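# Press down the marked end of a rocker switch

## Task

Push the marked end of the ivory rocker switch down so that it remains pressed, with the switch still lying flat. At the end, neither hand may be touching the switch, and any drink can, parts box or small stack bin must still be upright.

## Robot and tools

Robot: two 6-joint arms, left_arm and right_arm, each with a two-finger gripper. In every row and every per-joint list the joint order is waist, shoulder, elbow, wrist pitch, wrist yaw, wrist roll. Measured base poses in the scene frame: left_arm at (+0.035, +0.272, 0) m, quat_wxyz (+1.000, 0, 0, -0.009); right_arm at (+0.005, -0.244, 0) m, quat_wxyz (+1.000, 0, 0, -0.015). A two-camera stand is fixed behind the arms.

Scene frame: the origin is at table-top height, halfway between the nominal bases. +z points up, +x points out over the table, and left_arm is on the +y side. Arm names do not match image sides. The fingers point along the gripper's +z axis and open and close along its y axis. end_effector_position is the point between the pads, roughly 1 cm behind the tips.

Row format, shared by all motion tools: one flat list of 14 numbers, each in [-1, 1]. The order is left_arm's 6 joint values then its opening, followed by right_arm's 6 joint values then its opening. Send all 14 even when only one arm moves. Joint values are offsets, not poses. They count from the arm's Joint targets as they were when the action or call began, not from the previous row, so sending the same offset again moves the joint further. Scale: 1.0 equals 2.224 rad for waist, shoulder and elbow, and 8.485 rad for the three wrist joints. Opening is absolute: +1 is fully open, -1 is closed. Sending 0 for a joint re-commands its present target. Sending 0 as an opening means half-closed, so to leave a gripper unchanged, repeat its current command.

Stated joint ranges in rad: waist -2.618 to 3.054, shoulder 0.000 to 3.142, elbow 0.000 to 3.142, wrist pitch -1.571 to 1.571, wrist yaw -1.571 to 1.571, wrist roll -2.094 to 2.094. A real end can differ from the stated one by up to 0.059 rad. An action that asks for more than 0.059 rad beyond an end is rejected for both arms. If the first action fails this check, or any action is malformed, the whole call is rejected. A joint asked past its real end is clipped there, and the result then says "joint sent to its limit".

execute_actions(actions, cameras): actions is a list of actions. Each action is a table of up to 15 rows, one row per 1/30 s step. A shorter table repeats its last row until all 15 steps are used. cameras is a list of names, ["all"], or []. Images come only when actions is empty or cameras asks for them.

move(target, speed, blend, opening_speed, grip_force, blocking, cameras): drives all joints together toward the target. target is one 14-number row, or a list of up to 15 rows. Every row is an offset from the same starting Joint targets. speed is in rad/s for the joint with the farthest to go: 0.01 to 12.57, default 0.5. It can be one value or one per target. blend (rad) rounds the corners at intermediate targets; 0 stops at each one. opening_speed is the rate of change of the opening, per second on the -1 to +1 scale, at least 0.2. grip_force is a per-pad force limit of about 10 to 50 N, given once or per arm, and it stays set. blocking=false returns after about 0.5 s while the move continues. Moves do not avoid obstacles or the other arm, and faster motion hits harder. The result adds a "move:" line: done, off_target (at rest more than 0.035 rad from target), moving, held or fault, plus limits=held if steps were withheld.

wait(seconds 0 to 10): the arms hold their commands while any running move continues. stop(): brakes a running move. zoom_image(camera, region): camera is cam_head_left or cam_head_right. region is [x0, y0, x1, y1] in pixels of that camera's latest image, at most 504 wide and 504 tall. finished_scene(scene): ends the scene for good. After it ends scene 1, make no further calls in that reply.

Results: end_effector_position (m) and end_effector_quat_wxyz, in the scene frame, accurate to a few cm. Joint positions (rad), followed by the pad gap (m; 0.094 is fully open). Joint velocities ("within noise" means still). Joint torques, positive toward larger angles, including gravity, with joints 1 to 3 wrapping at ±28 N m. Joint targets, which are the base for your next offsets. Tool commands. grip_measured, on the same scale as the opening. Step readings of joint angles, shown for actions only. "joint command not followed" means the clearance check changed some steps. MOTOR HOT appears at 75 °C. At 90 °C the arm folds up and idles for the rest of the scene.

Motion limits: per step, a target may lead its measured angle by at most 0.339 rad (waist, shoulder, elbow) or 2.2 rad (wrists). Targets that would place the gripper more than 200 mm from where it is now are scaled back. Large offsets may need several actions. To end a push, command the targets back past the measured positions.

Cameras: cam_head_left and cam_head_right, each 896x504. Both sit on one bar, about 1.03 m up at x about -0.22, looking down over the table. Calibrated poses are given, but each can be off by about 2 degrees and 9 mm.

Avoid: knocking the can, box or bin over; anything leaving the table; fast hits, slams or very hard presses, especially on fixed or heavy things; the two arms touching or pressing each other, or a gripper closing on the other arm's fingers; contact or force on a wrist-camera cable, which counts as a hand touching; holding an arm stretched out or pushing toward an unreachable pose, which heats the motors. Press the switch with a slow, short move, then lift clear so the hand ends off the switch.

Each tool is called after "Emit:" in YAML: its name, and indented under it one key for each argument.

## Session

Emit:
execute_actions:
  actions: []
  cameras: ["all"]

Scene clock: 0.00 s.
left_arm: end_effector_position=(+0.4306, +0.2970, +0.1019) grip_measured=+1.000 end_effector_quat_wxyz=(+0.594, -0.058, +0.801, +0.043) | right_arm: end_effector_position=(+0.4078, -0.2592, +0.1006) grip_measured=+1.000 end_effector_quat_wxyz=(+0.587, +0.008, +0.810, -0.016)
Joint positions: left_arm=[0.015 1.55 0.343 0.908 -0.141 -0.044 0.094] | right_arm=[-0.012 1.559 0.377 0.866 -0.004 -0.019 0.094]
Joint velocities: within noise
Joint torques (N m): no reading
Heat: left arm: 26 °C; right arm: 30 °C.
Joint targets: left_arm=[0.015 1.542 0.352 0.915 -0.142 -0.045] | right_arm=[-0.012 1.552 0.383 0.873 -0.004 -0.019]
Tool commands: left_gripper/opening=+1.0 right_gripper/opening=+1.0

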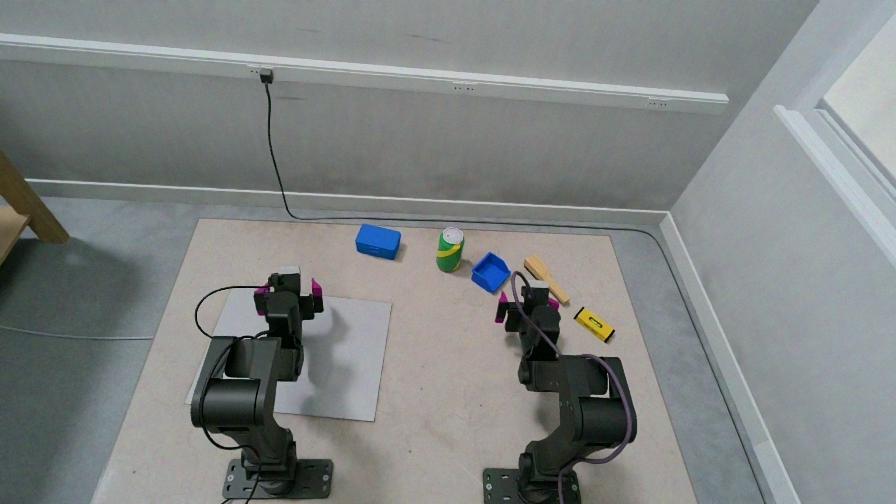

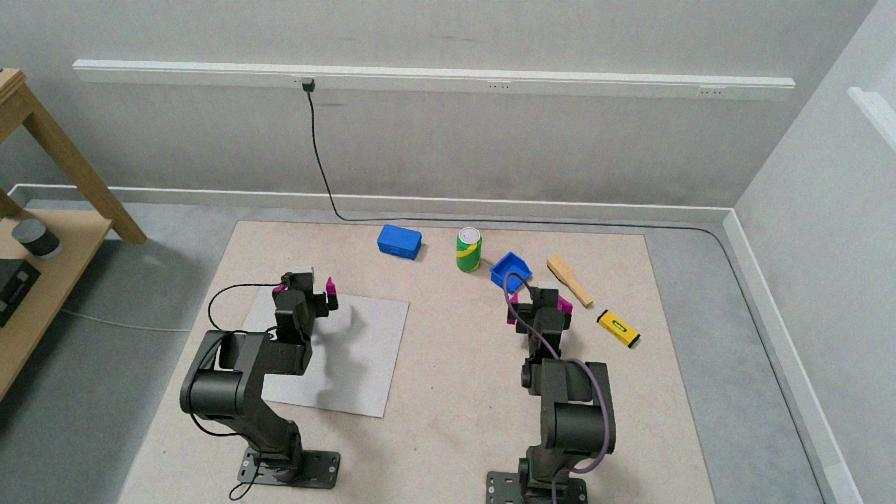

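Emit:
zoom_image:
  camera: "cam_head_left"
  region: [180, 210, 420, 430]

Emit:
zoom_image:
  camera: "cam_head_right"
  region: [200, 210, 440, 430]

Emit:
zoom_image:
  camera: "cam_head_left"
  region: [420, 210, 640, 400]

Scaled by 2.100 from the camera's 896x504 image, which has a finer 1280x720 frame.

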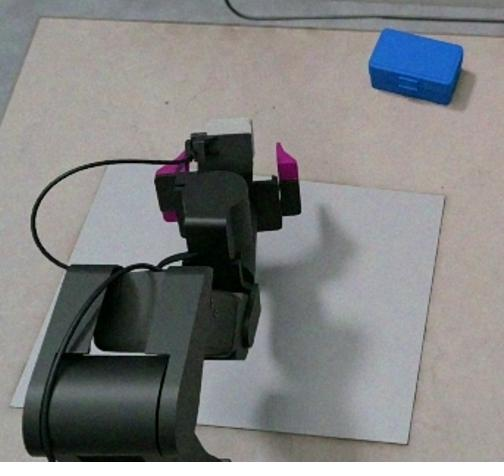

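Scaled by 2.100 from the camera's 896x504 image, which has a finer 1280x720 frame.

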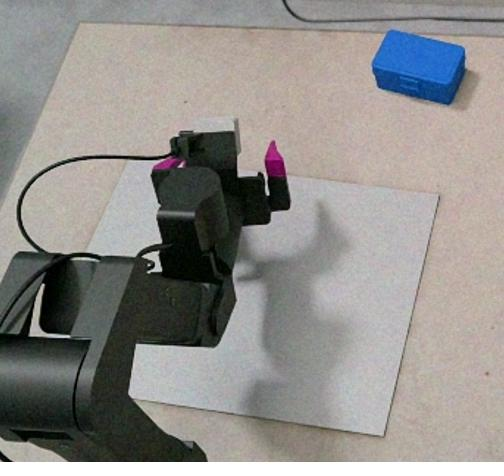

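Scaled by 2.291 from the camera's 896x504 image, which has a finer 1280x720 frame.

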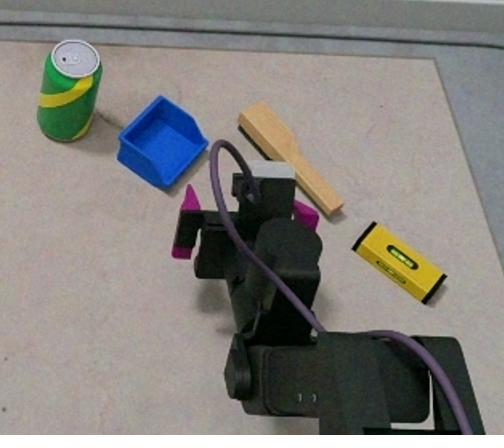

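Emit:
move:
  target: [0.2248, -0.2887, 0.0665, -0.0961, 0.0, 0.0, 1.0, -0.2248, -0.2932, 0.0526, -0.0911, 0.0, 0.0, 1.0]
  speed: 0.7
  cameras: ["all"]

Scene clock: 16.07 s.
left_arm: end_effector_position=(+0.3228, +0.4556, +0.1944) grip_measured=+1.000 end_effector_quat_wxyz=(+0.549, -0.255, +0.775, +0.183) | right_arm: end_effector_position=(+0.2984, -0.4171, +0.1900) grip_measured=+1.000 end_effector_quat_wxyz=(+0.553, +0.209, +0.792, -0.156)
Joint positions: left_arm=[0.509 0.914 0.473 0.102 -0.14 -0.044 0.094] | right_arm=[-0.507 0.912 0.464 0.101 -0.003 -0.019 0.094]
Joint torques (N m): left_arm=[0.49 -2.54 10.96 2.16 -0.04 -0.04] | right_arm=[-0.43 -1.91 11.07 2.06 -0.02 -0.03]
Heat: left arm: 28 °C; right arm: 33 °C.
Joint targets: left_arm=[0.515 0.900 0.500 0.099 -0.142 -0.045] | right_arm=[-0.512 0.900 0.500 0.101 -0.004 -0.019]
move: off_target (right_arm); right_arm: the elbow is farthest, 0.036 rad from its target

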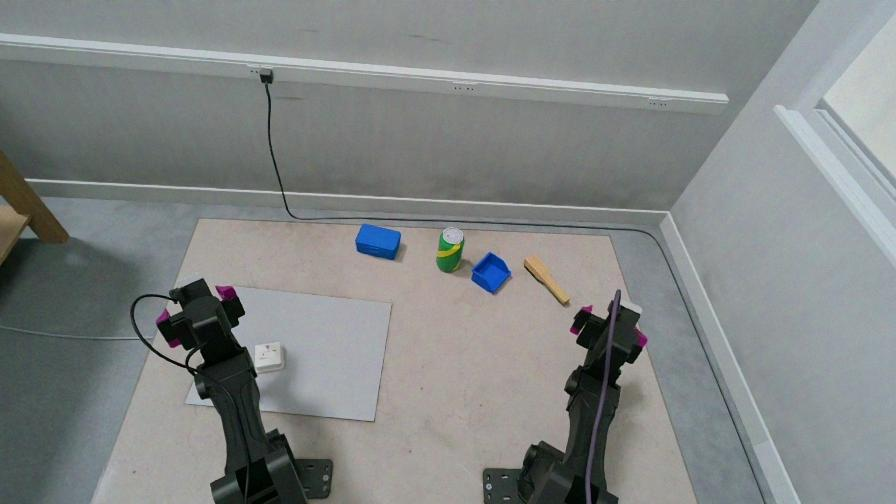

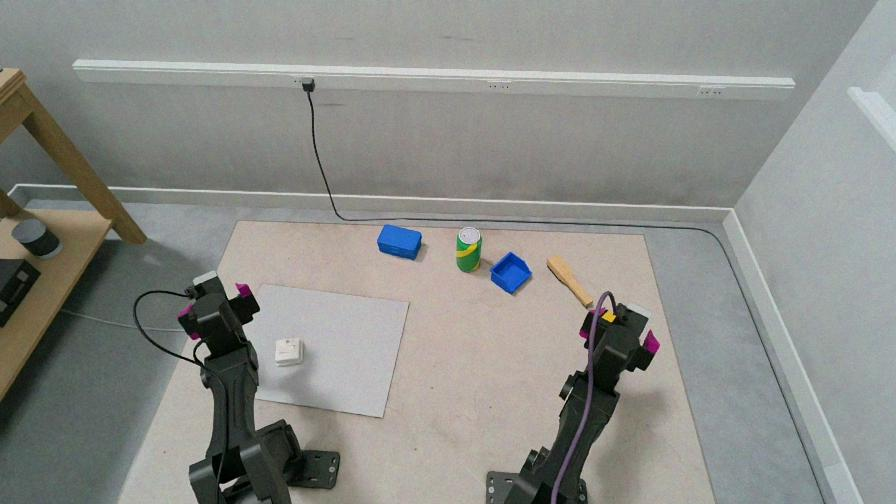

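Found the switch. Zoom in.

Emit:
zoom_image:
  camera: "cam_head_left"
  region: [235, 325, 305, 390]

Emit:
zoom_image:
  camera: "cam_head_right"
  region: [255, 320, 325, 385]

Scaled by 7.200 from the camera's 896x504 image, which has a finer 1280x720 frame.

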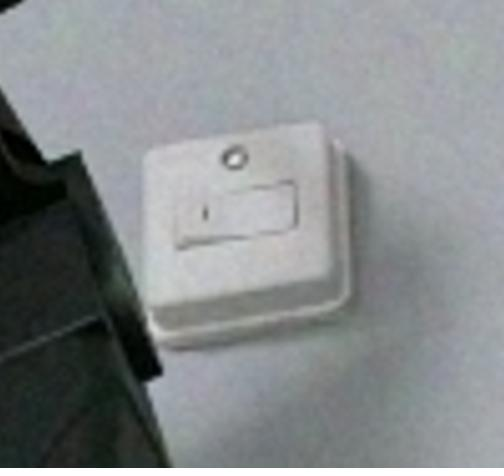

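Scaled by 7.200 from the camera's 896x504 image, which has a finer 1280x720 frame.

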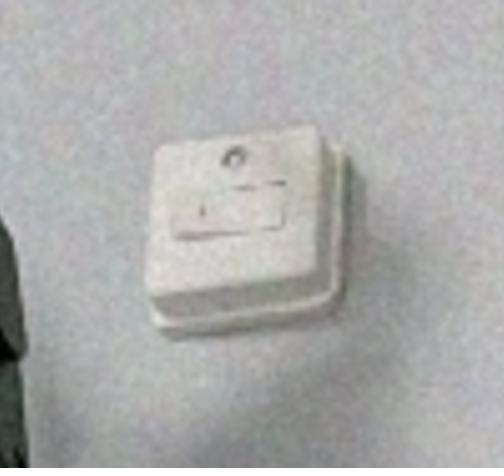

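Emit:
zoom_image:
  camera: "cam_head_left"
  region: [130, 265, 260, 375]

Emit:
zoom_image:
  camera: "cam_head_right"
  region: [560, 290, 680, 380]

Emit:
zoom_image:
  camera: "cam_head_right"
  region: [150, 260, 280, 360]

Scaled by 3.877 from the camera's 896x504 image, which has a finer 1280x720 frame.

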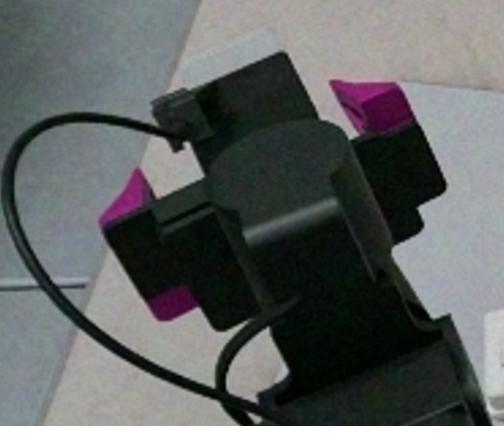

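Scaled by 4.200 from the camera's 896x504 image, which has a finer 1280x720 frame.

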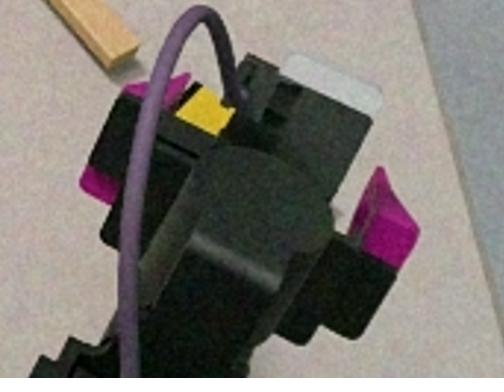

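Scaled by 3.877 from the camera's 896x504 image, which has a finer 1280x720 frame.

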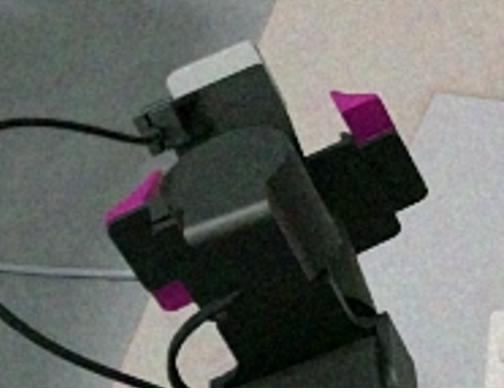

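Emit:
move:
  target: [-0.1475, 0.2576, 0.2743, -0.1541, 0.01674, 0.0053, -1.0, 0, 0, 0, 0, 0, 0, 1.0]
  speed: 0.7
  opening_speed: 1.0
  cameras: ["all"]

Scene clock: 51.07 s.
left_arm: end_effector_position=(+0.2695, +0.3160, +0.0958) grip_measured=-0.995 end_effector_quat_wxyz=(-0.004, -0.092, +0.996, +0.005) | right_arm: end_effector_position=(+0.2984, -0.4171, +0.1899) grip_measured=+1.000 end_effector_quat_wxyz=(+0.553, +0.209, +0.792, -0.156)
Joint positions: left_arm=[0.192 1.46 1.082 -1.199 -0.01 -0.01 0] | right_arm=[-0.507 0.912 0.464 0.1 -0.003 -0.019 0.094]
Joint torques (N m): left_arm=[-0.54 -3.55 9.5 0.45 0.11 0.11] | right_arm=[-0.42 -1.91 11.06 2.09 -0.02 -0.02]
Heat: left arm: 31 °C; right arm: 35 °C.
Joint targets: left_arm=[0.186 1.472 1.110 -1.208 0.000 0.000] | right_arm=[-0.512 0.900 0.500 0.100 -0.004 -0.019]
move: off_target (right_arm); right_arm: the elbow is farthest, 0.036 rad from its target

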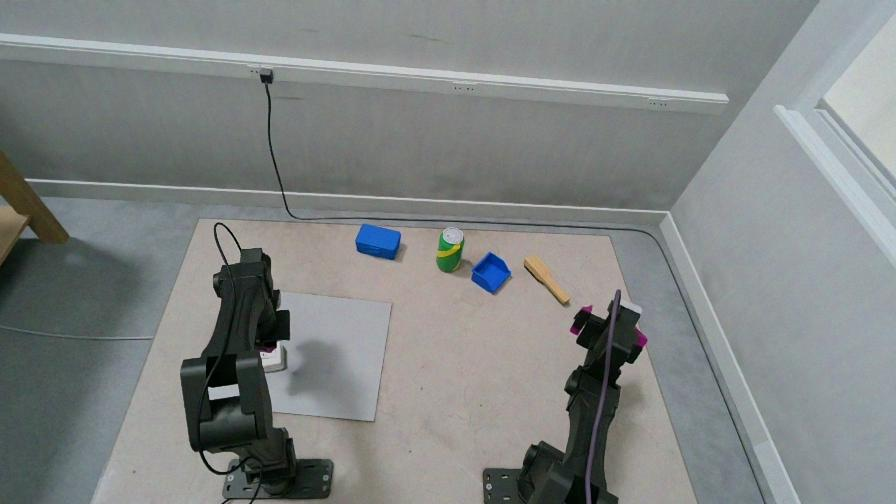

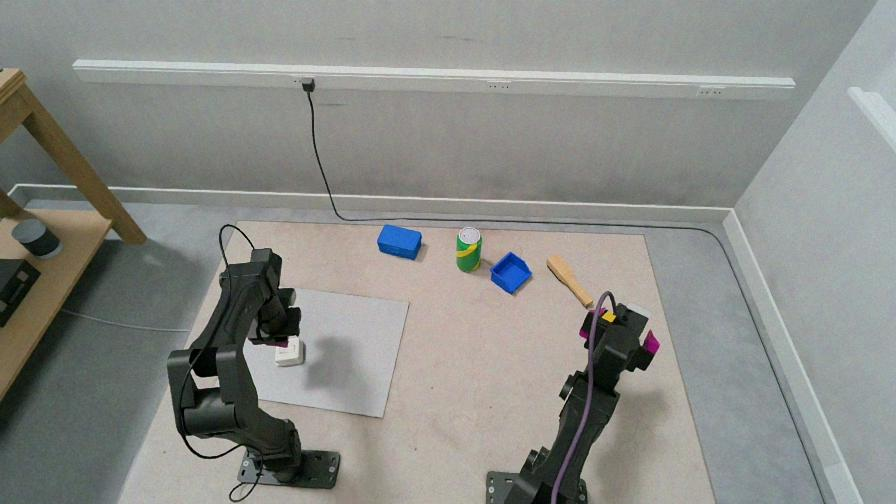

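Emit:
zoom_image:
  camera: "cam_head_right"
  region: [230, 280, 330, 380]

Emit:
zoom_image:
  camera: "cam_head_left"
  region: [220, 290, 310, 380]

Scaled by 5.040 from the camera's 896x504 image, which has a finer 1280x720 frame.

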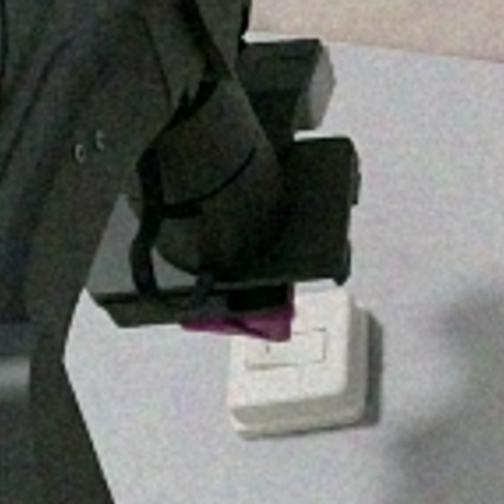

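Scaled by 5.600 from the camera's 896x504 image, which has a finer 1280x720 frame.

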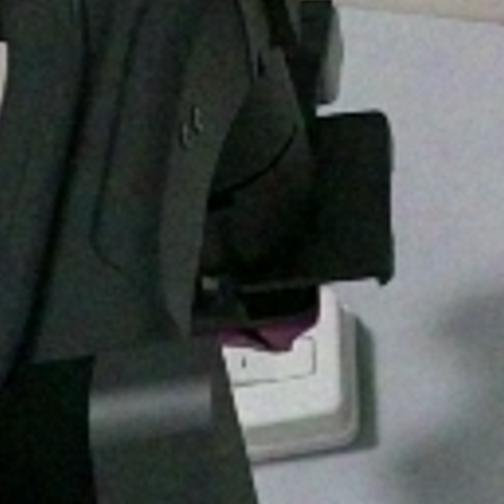

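Emit:
zoom_image:
  camera: "cam_head_right"
  region: [255, 325, 310, 375]

Emit:
zoom_image:
  camera: "cam_head_left"
  region: [245, 330, 295, 380]

Scaled by 9.164 from the camera's 896x504 image, which has a finer 1280x720 frame.

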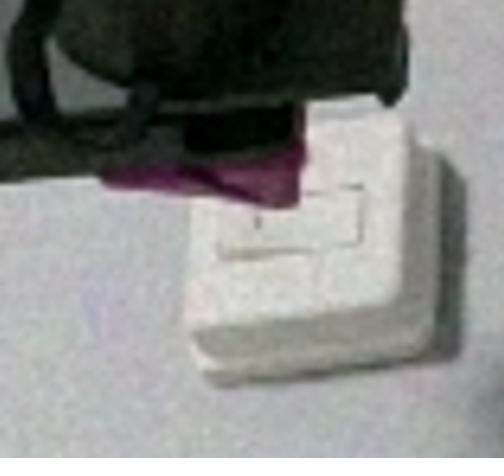

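Scaled by 10.080 from the camera's 896x504 image, which has a finer 1280x720 frame.

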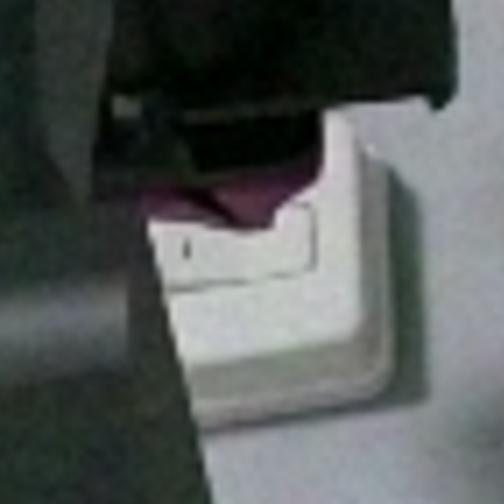

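Emit:
move:
  target: [0.0495, 0.0389, -0.0198, 0.01615, 0.0012, 0.0012, -1.0, 0, 0, 0, 0, 0, 0, 1.0]
  speed: 0.3
  cameras: ["all"]

Emit:
zoom_image:
  camera: "cam_head_right"
  region: [255, 325, 310, 375]

Emit:
zoom_image:
  camera: "cam_head_left"
  region: [235, 330, 295, 380]

Scene clock: 75.27 s.
left_arm: end_effector_position=(+0.2857, +0.3436, +0.0731) grip_measured=-0.995 end_effector_quat_wxyz=(+0.004, -0.137, +0.991, +0.001) | right_arm: end_effector_position=(+0.2984, -0.4171, +0.1898) grip_measured=+1.000 end_effector_quat_wxyz=(+0.552, +0.209, +0.792, -0.156)
Joint positions: left_arm=[0.292 1.547 1.071 -1.086 0 0 0] | right_arm=[-0.507 0.912 0.464 0.1 -0.003 -0.019 0.094]
Joint torques (N m): left_arm=[0.29 -4.4 6.13 0.7 0.15 0.07] | right_arm=[-0.42 -1.91 11.06 2.09 -0.02 -0.03]
Heat: left arm: 29 °C; right arm: 36 °C.
Joint targets: left_arm=[0.297 1.559 1.066 -1.071 0.010 0.010] | right_arm=[-0.512 0.900 0.500 0.100 -0.004 -0.019]
move: off_target (right_arm); right_arm: the elbow is farthest, 0.036 rad from its target

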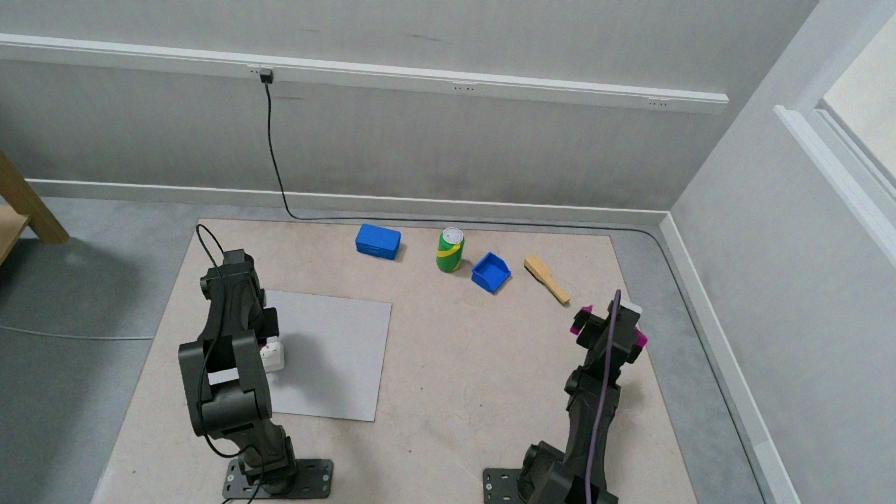

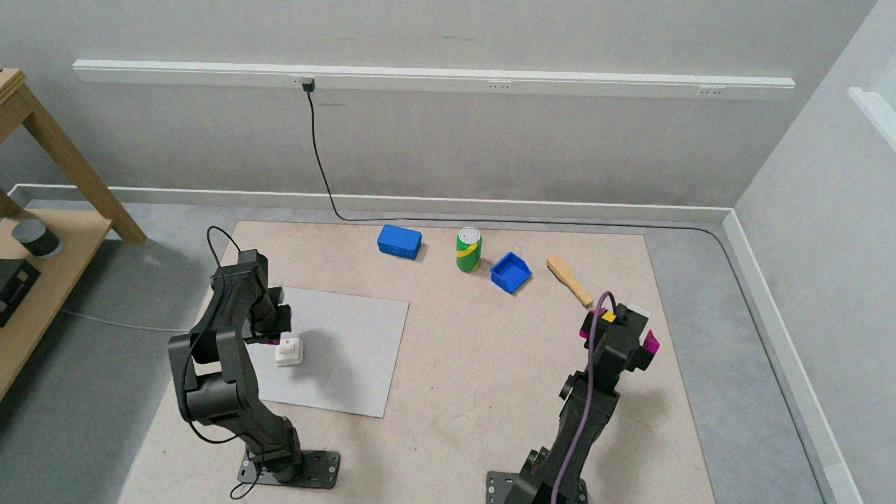

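Scaled by 9.164 from the camera's 896x504 image, which has a finer 1280x720 frame.

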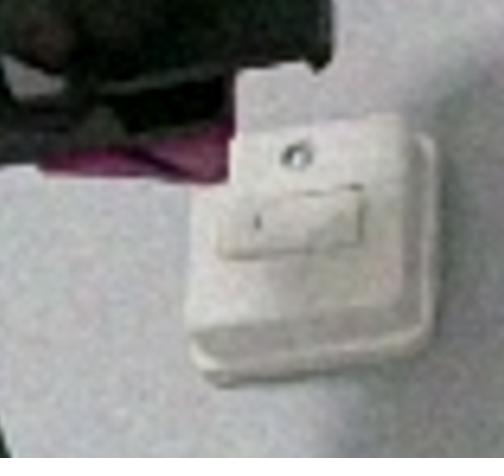

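Scaled by 8.400 from the camera's 896x504 image, which has a finer 1280x720 frame.

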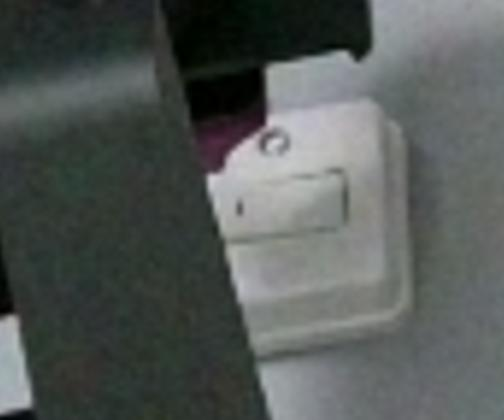

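Emit:
move:
  target: [0.0036, 0.01264, -0.02455, 0.00871, 0.0, 0.0, -1.0, 0, 0, 0, 0, 0, 0, 1.0]
  speed: 0.1
  cameras: ["all"]

Emit:
zoom_image:
  camera: "cam_head_right"
  region: [255, 325, 310, 375]

Emit:
zoom_image:
  camera: "cam_head_left"
  region: [235, 330, 295, 380]

Scene clock: 84.80 s.
left_arm: end_effector_position=(+0.2851, +0.3450, +0.0538) grip_measured=-0.995 end_effector_quat_wxyz=(+0.001, -0.140, +0.990, +0.000) | right_arm: end_effector_position=(+0.2984, -0.4171, +0.1898) grip_measured=+1.000 end_effector_quat_wxyz=(+0.552, +0.209, +0.792, -0.156)
Joint positions: left_arm=[0.298 1.573 1.017 -1.013 0 0 0] | right_arm=[-0.507 0.912 0.464 0.1 -0.003 -0.019 0.094]
Joint torques (N m): left_arm=[0.51 -4.33 5.93 0.7 0.12 0.09] | right_arm=[-0.43 -1.91 11.06 2.09 -0.01 -0.02]
Heat: left arm: 28 °C; right arm: 36 °C.
Joint targets: left_arm=[0.305 1.587 1.011 -0.997 0.010 0.010] | right_arm=[-0.512 0.900 0.500 0.100 -0.004 -0.019]
move: off_target (right_arm); right_arm: the elbow is farthest, 0.036 rad from its target

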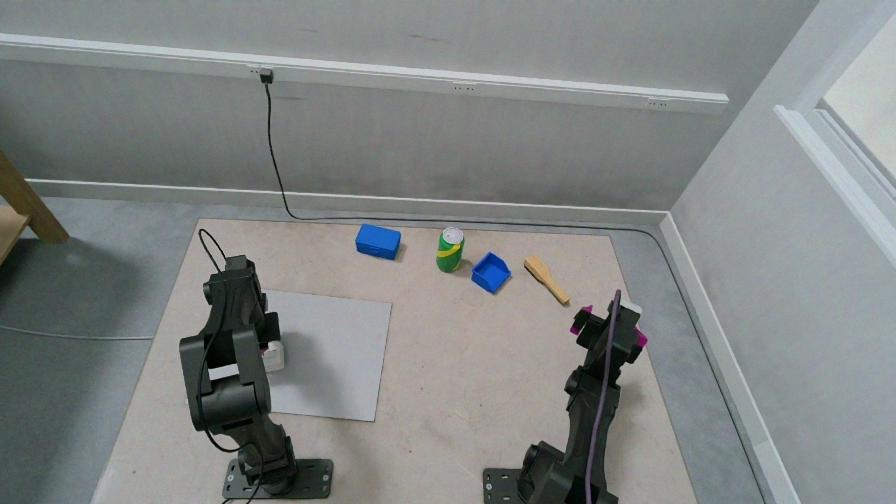

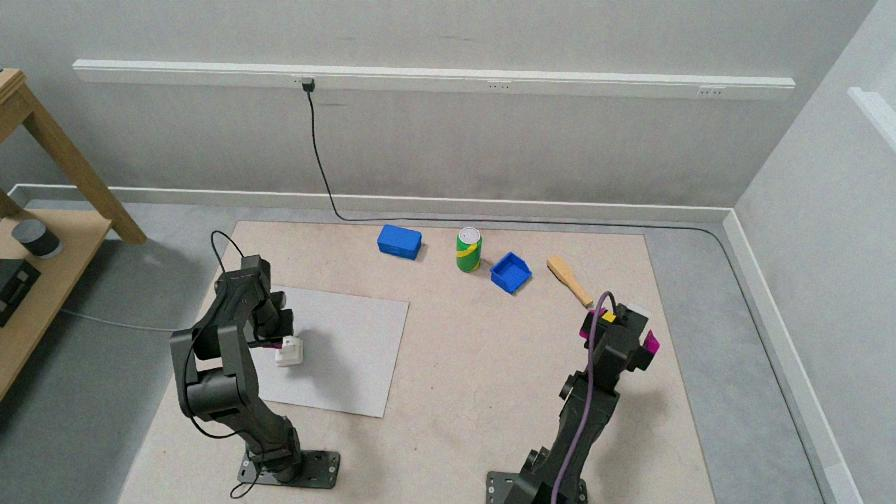

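Scaled by 9.164 from the camera's 896x504 image, which has a finer 1280x720 frame.

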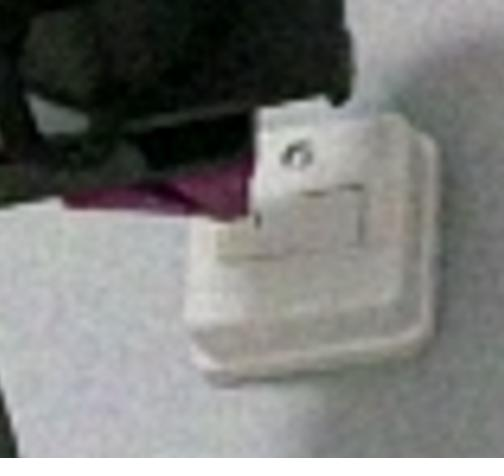

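Scaled by 8.400 from the camera's 896x504 image, which has a finer 1280x720 frame.

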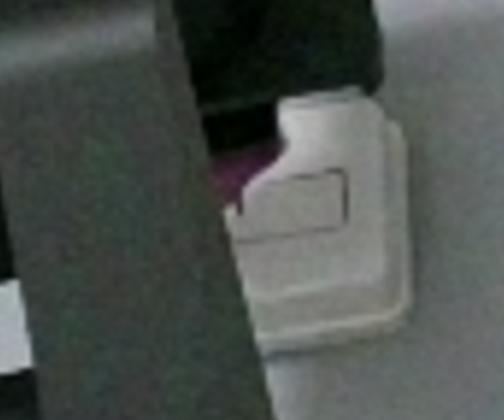

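Emit:
move:
  target: [0.0, 0.0030, -0.00643, 0.00247, 0.0, 0.0, -1.0, 0, 0, 0, 0, 0, 0, 1.0]
  speed: 0.06

Emit:
move:
  target: [0.0, 0.0030, -0.00643, 0.00247, 0.0, 0.0, -1.0, 0, 0, 0, 0, 0, 0, 1.0]
  speed: 0.06
  cameras: ["all"]

Emit:
zoom_image:
  camera: "cam_head_right"
  region: [255, 325, 310, 375]

Emit:
zoom_image:
  camera: "cam_head_left"
  region: [235, 330, 295, 380]

Scene clock: 91.27 s.
left_arm: end_effector_position=(+0.2853, +0.3450, +0.0491) grip_measured=-0.995 end_effector_quat_wxyz=(+0.002, -0.140, +0.990, +0.000) | right_arm: end_effector_position=(+0.2984, -0.4171, +0.1898) grip_measured=+1.000 end_effector_quat_wxyz=(+0.552, +0.209, +0.792, -0.156)
Joint positions: left_arm=[0.298 1.579 1.003 -0.992 0 0 0] | right_arm=[-0.507 0.912 0.464 0.1 -0.003 -0.019 0.094]
Joint torques (N m): left_arm=[0.5 -4.33 5.89 0.69 0.15 0.06] | right_arm=[-0.43 -1.91 11.06 2.09 -0.01 -0.03]
Heat: left arm: 28 °C; right arm: 36 °C.
Joint targets: left_arm=[0.305 1.594 0.997 -0.976 0.010 0.010] | right_arm=[-0.512 0.900 0.500 0.100 -0.004 -0.019]
move: off_target (right_arm); right_arm: the elbow is farthest, 0.036 rad from its target

Scene clock: 92.17 s.
left_arm: end_effector_position=(+0.2853, +0.3450, +0.0441) grip_measured=-0.995 end_effector_quat_wxyz=(+0.002, -0.140, +0.990, +0.000) | right_arm: end_effector_position=(+0.2984, -0.4171, +0.1898) grip_measured=+1.000 end_effector_quat_wxyz=(+0.552, +0.209, +0.792, -0.156)
Joint positions: left_arm=[0.298 1.585 0.989 -0.971 0 0 0] | right_arm=[-0.507 0.912 0.464 0.1 -0.003 -0.019 0.094]
Joint torques (N m): left_arm=[0.53 -4.27 5.94 0.7 0.12 0.09] | right_arm=[-0.43 -1.92 11.07 2.09 -0.01 -0.02]
Heat: left arm: 28 °C; right arm: 36 °C.
Joint targets: left_arm=[0.305 1.600 0.983 -0.955 0.010 0.010] | right_arm=[-0.512 0.900 0.500 0.100 -0.004 -0.019]
move: off_target (right_arm); right_arm: the elbow is farthest, 0.036 rad from its target

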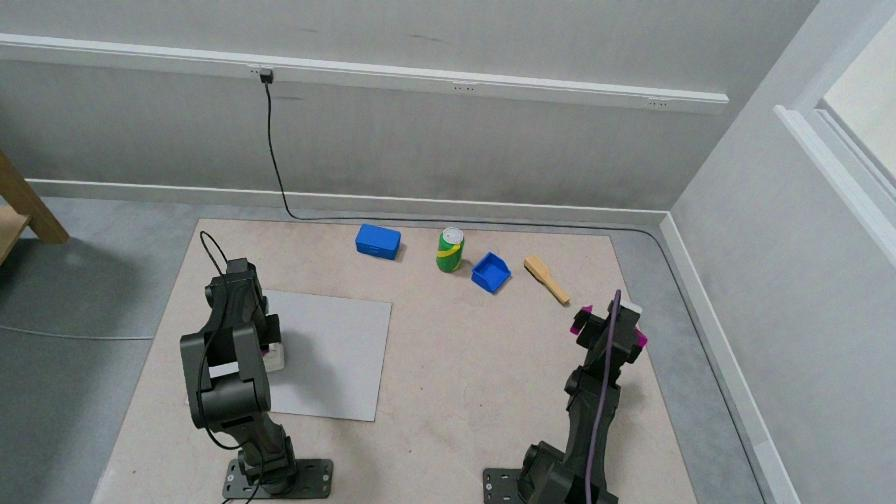

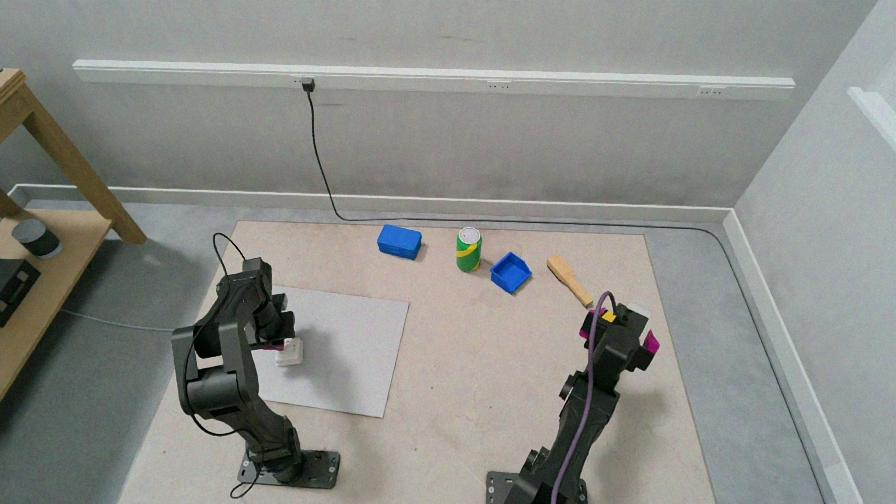

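Scaled by 9.164 from the camera's 896x504 image, which has a finer 1280x720 frame.

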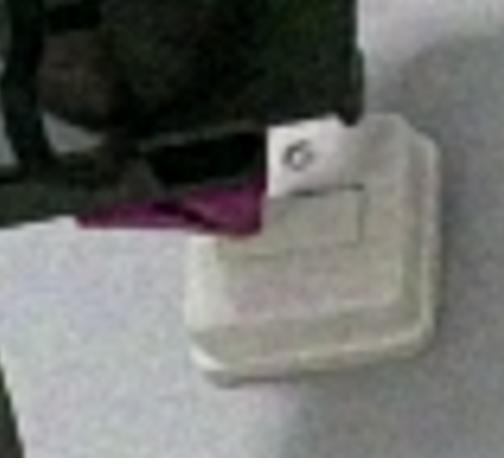

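Scaled by 8.400 from the camera's 896x504 image, which has a finer 1280x720 frame.

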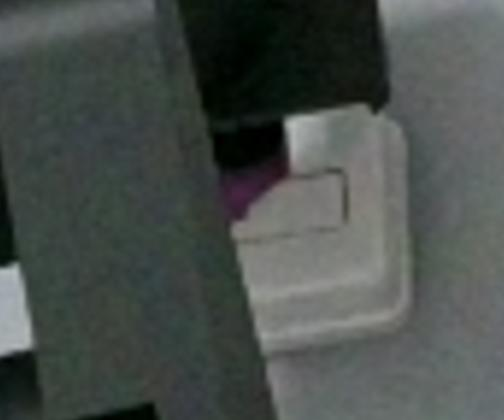

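Emit:
move:
  target: [0.0, 0.0018, -0.00387, 0.00148, 0.0, 0.0, -1.0, 0, 0, 0, 0, 0, 0, 1.0]
  speed: 0.05

Emit:
move:
  target: [0.0, 0.0018, -0.00387, 0.00148, 0.0, 0.0, -1.0, 0, 0, 0, 0, 0, 0, 1.0]
  speed: 0.05

Emit:
move:
  target: [0.0, 0.0018, -0.00387, 0.00148, 0.0, 0.0, -1.0, 0, 0, 0, 0, 0, 0, 1.0]
  speed: 0.05
  cameras: ["all"]

Emit:
zoom_image:
  camera: "cam_head_right"
  region: [255, 325, 310, 375]

Emit:
zoom_image:
  camera: "cam_head_left"
  region: [235, 330, 295, 380]

Scene clock: 95.80 s.
left_arm: end_effector_position=(+0.2852, +0.3450, +0.0424) grip_measured=-0.995 end_effector_quat_wxyz=(+0.003, -0.140, +0.990, +0.000) | right_arm: end_effector_position=(+0.2984, -0.4171, +0.1898) grip_measured=+1.000 end_effector_quat_wxyz=(+0.552, +0.209, +0.792, -0.156)
Joint positions: left_arm=[0.298 1.585 0.982 -0.962 0 0 0] | right_arm=[-0.507 0.912 0.464 0.1 -0.003 -0.019 0.094]
Joint torques (N m): left_arm=[0.39 -3.92 5.68 0.74 0.11 0.09] | right_arm=[-0.43 -1.92 11.06 2.09 -0.01 -0.02]
Heat: left arm: 28 °C; right arm: 36 °C.
Joint targets: left_arm=[0.305 1.604 0.974 -0.943 0.010 0.010] | right_arm=[-0.512 0.900 0.500 0.100 -0.004 -0.019]
move: off_target (right_arm); right_arm: the elbow is farthest, 0.036 rad from its target

Scene clock: 96.50 s.
left_arm: end_effector_position=(+0.2854, +0.3450, +0.0421) grip_measured=-0.995 end_effector_quat_wxyz=(+0.004, -0.140, +0.990, +0.000) | right_arm: end_effector_position=(+0.2984, -0.4171, +0.1898) grip_measured=+1.000 end_effector_quat_wxyz=(+0.552, +0.209, +0.792, -0.156)
Joint positions: left_arm=[0.298 1.585 0.981 -0.959 0 0 0] | right_arm=[-0.507 0.912 0.464 0.1 -0.003 -0.019 0.094]
Joint torques (N m): left_arm=[0.57 -3.66 4.98 0.85 0.14 0.11] | right_arm=[-0.43 -1.92 11.07 2.1 -0.02 -0.02]
Heat: left arm: 28 °C; right arm: 36 °C.
Joint targets: left_arm=[0.305 1.608 0.965 -0.930 0.010 0.010] | right_arm=[-0.512 0.900 0.500 0.100 -0.004 -0.019]
move: off_target (right_arm); right_arm: the elbow is farthest, 0.036 rad from its target

Scene clock: 97.27 s.
left_arm: end_effector_position=(+0.2855, +0.3450, +0.0370) grip_measured=-0.995 end_effector_quat_wxyz=(+0.003, -0.140, +0.990, +0.000) | right_arm: end_effector_position=(+0.2984, -0.4171, +0.1898) grip_measured=+1.000 end_effector_quat_wxyz=(+0.552, +0.209, +0.792, -0.156)
Joint positions: left_arm=[0.298 1.594 0.967 -0.938 0 0 0] | right_arm=[-0.507 0.912 0.464 0.1 -0.003 -0.019 0.094]
Joint torques (N m): left_arm=[0.54 -4 5.37 0.74 0.13 0.06] | right_arm=[-0.43 -1.91 11.06 2.1 -0.02 -0.02]
Heat: left arm: 28 °C; right arm: 36 °C.
Joint targets: left_arm=[0.305 1.613 0.957 -0.918 0.010 0.010] | right_arm=[-0.512 0.900 0.500 0.100 -0.004 -0.019]
move: off_target (right_arm); right_arm: the elbow is farthest, 0.036 rad from its target

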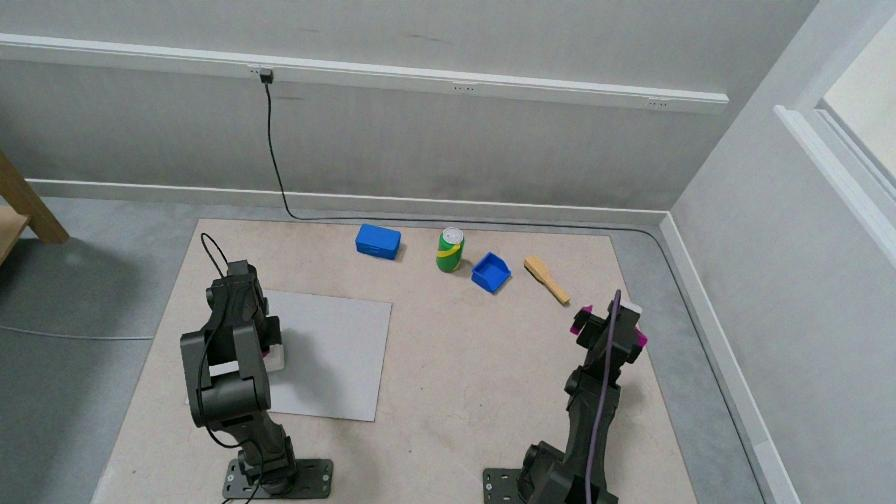

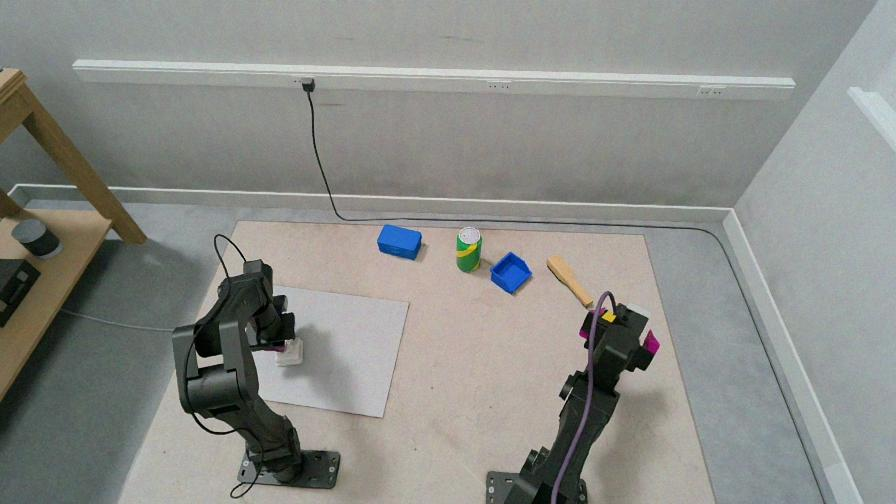

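Scaled by 9.164 from the camera's 896x504 image, which has a finer 1280x720 frame.

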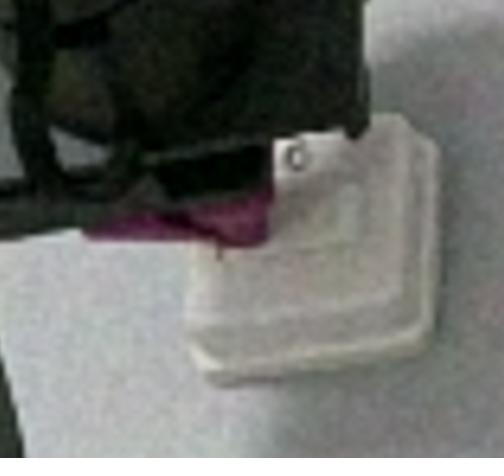

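Scaled by 8.400 from the camera's 896x504 image, which has a finer 1280x720 frame.

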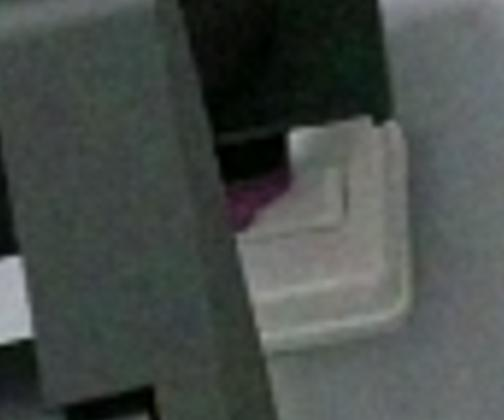

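Emit:
move:
  target: [0.0, 0.0018, -0.00387, 0.00148, 0.0, 0.0, -1.0, 0, 0, 0, 0, 0, 0, 1.0]
  speed: 0.05

Scene clock: 99.03 s.
left_arm: end_effector_position=(+0.2856, +0.3450, +0.0370) grip_measured=-0.995 end_effector_quat_wxyz=(+0.004, -0.140, +0.990, +0.000) | right_arm: end_effector_position=(+0.2984, -0.4171, +0.1898) grip_measured=+1.000 end_effector_quat_wxyz=(+0.552, +0.209, +0.792, -0.156)
Joint positions: left_arm=[0.298 1.594 0.967 -0.937 0 0 0] | right_arm=[-0.507 0.912 0.464 0.1 -0.003 -0.019 0.094]
Joint torques (N m): left_arm=[0.55 -3.62 4.64 0.82 0.11 0.08] | right_arm=[-0.44 -1.92 11.07 2.1 -0.01 -0.02]
Heat: left arm: 28 °C; right arm: 36 °C.
Joint targets: left_arm=[0.305 1.617 0.948 -0.905 0.010 0.010] | right_arm=[-0.512 0.900 0.500 0.100 -0.004 -0.019]
move: off_target (right_arm); right_arm: the elbow is farthest, 0.036 rad from its target

Emit:
move:
  target:
    - [0.0, -0.0261, 0.0531, -0.01956, 0, 0, -1.0, 0, 0, 0, 0, 0, 0, 1.0]
    - [0.155, -0.1875, 0.0234, 0.0595, 0, 0, -1.0, 0, 0, 0, 0, 0, 0, 1.0]
  blend: [0.05, 0]
  speed: [0.2, 0.6]
  cameras: ["all"]

Emit:
zoom_image:
  camera: "cam_head_right"
  region: [255, 325, 310, 375]

Emit:
zoom_image:
  camera: "cam_head_left"
  region: [235, 330, 295, 380]

Scene clock: 104.03 s.
left_arm: end_effector_position=(+0.3454, +0.4975, +0.2263) grip_measured=-0.995 end_effector_quat_wxyz=(+0.431, -0.274, +0.848, +0.138) | right_arm: end_effector_position=(+0.2984, -0.4171, +0.1898) grip_measured=+1.000 end_effector_quat_wxyz=(+0.552, +0.209, +0.792, -0.156)
Joint positions: left_arm=[0.645 1.221 1.01 -0.421 0.003 0.001 0] | right_arm=[-0.507 0.912 0.464 0.1 -0.003 -0.019 0.094]
Joint torques (N m): left_arm=[0.34 -5.45 7.23 2.18 0.09 0.07] | right_arm=[-0.43 -1.92 11.06 2.09 -0.02 -0.03]
Heat: left arm: 28 °C; right arm: 36 °C.
Joint targets: left_arm=[0.649 1.199 1.000 -0.400 0.010 0.010] | right_arm=[-0.512 0.900 0.500 0.100 -0.004 -0.019]
move: off_target (right_arm); right_arm: the elbow is farthest, 0.036 rad from its target

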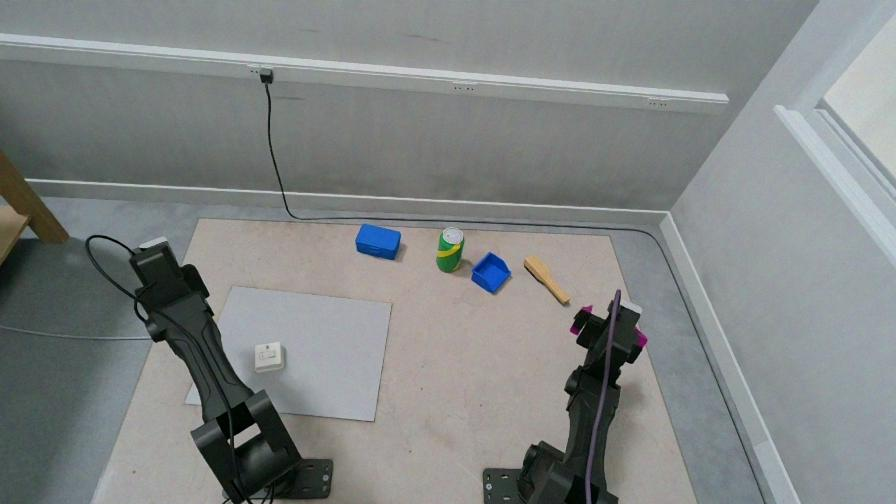

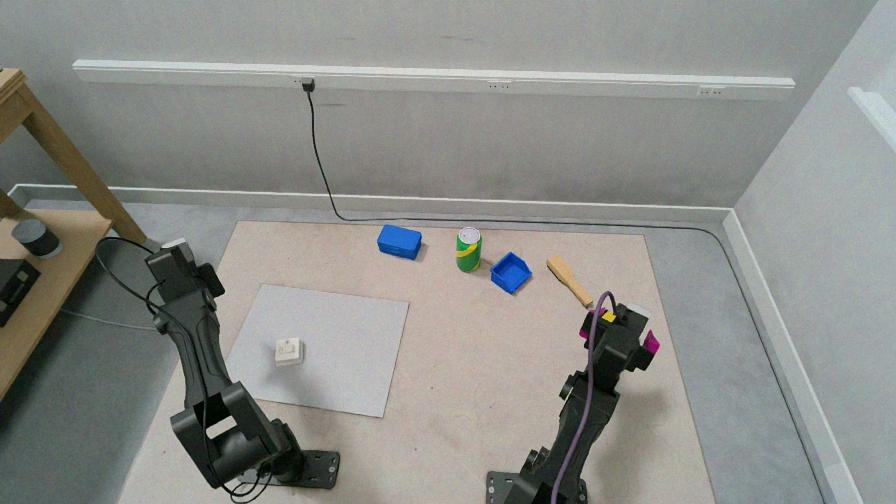

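Scaled by 9.164 from the camera's 896x504 image, which has a finer 1280x720 frame.

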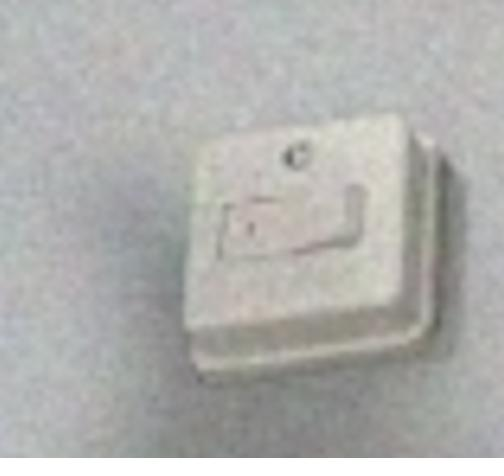

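Scaled by 8.400 from the camera's 896x504 image, which has a finer 1280x720 frame.

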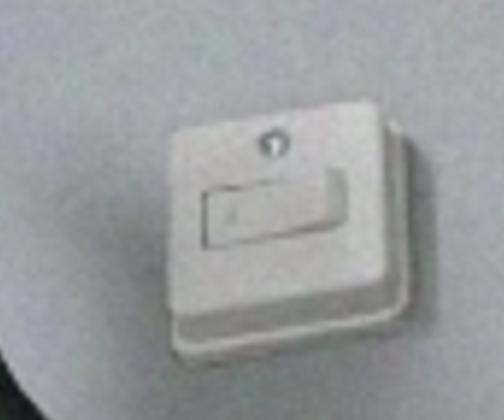

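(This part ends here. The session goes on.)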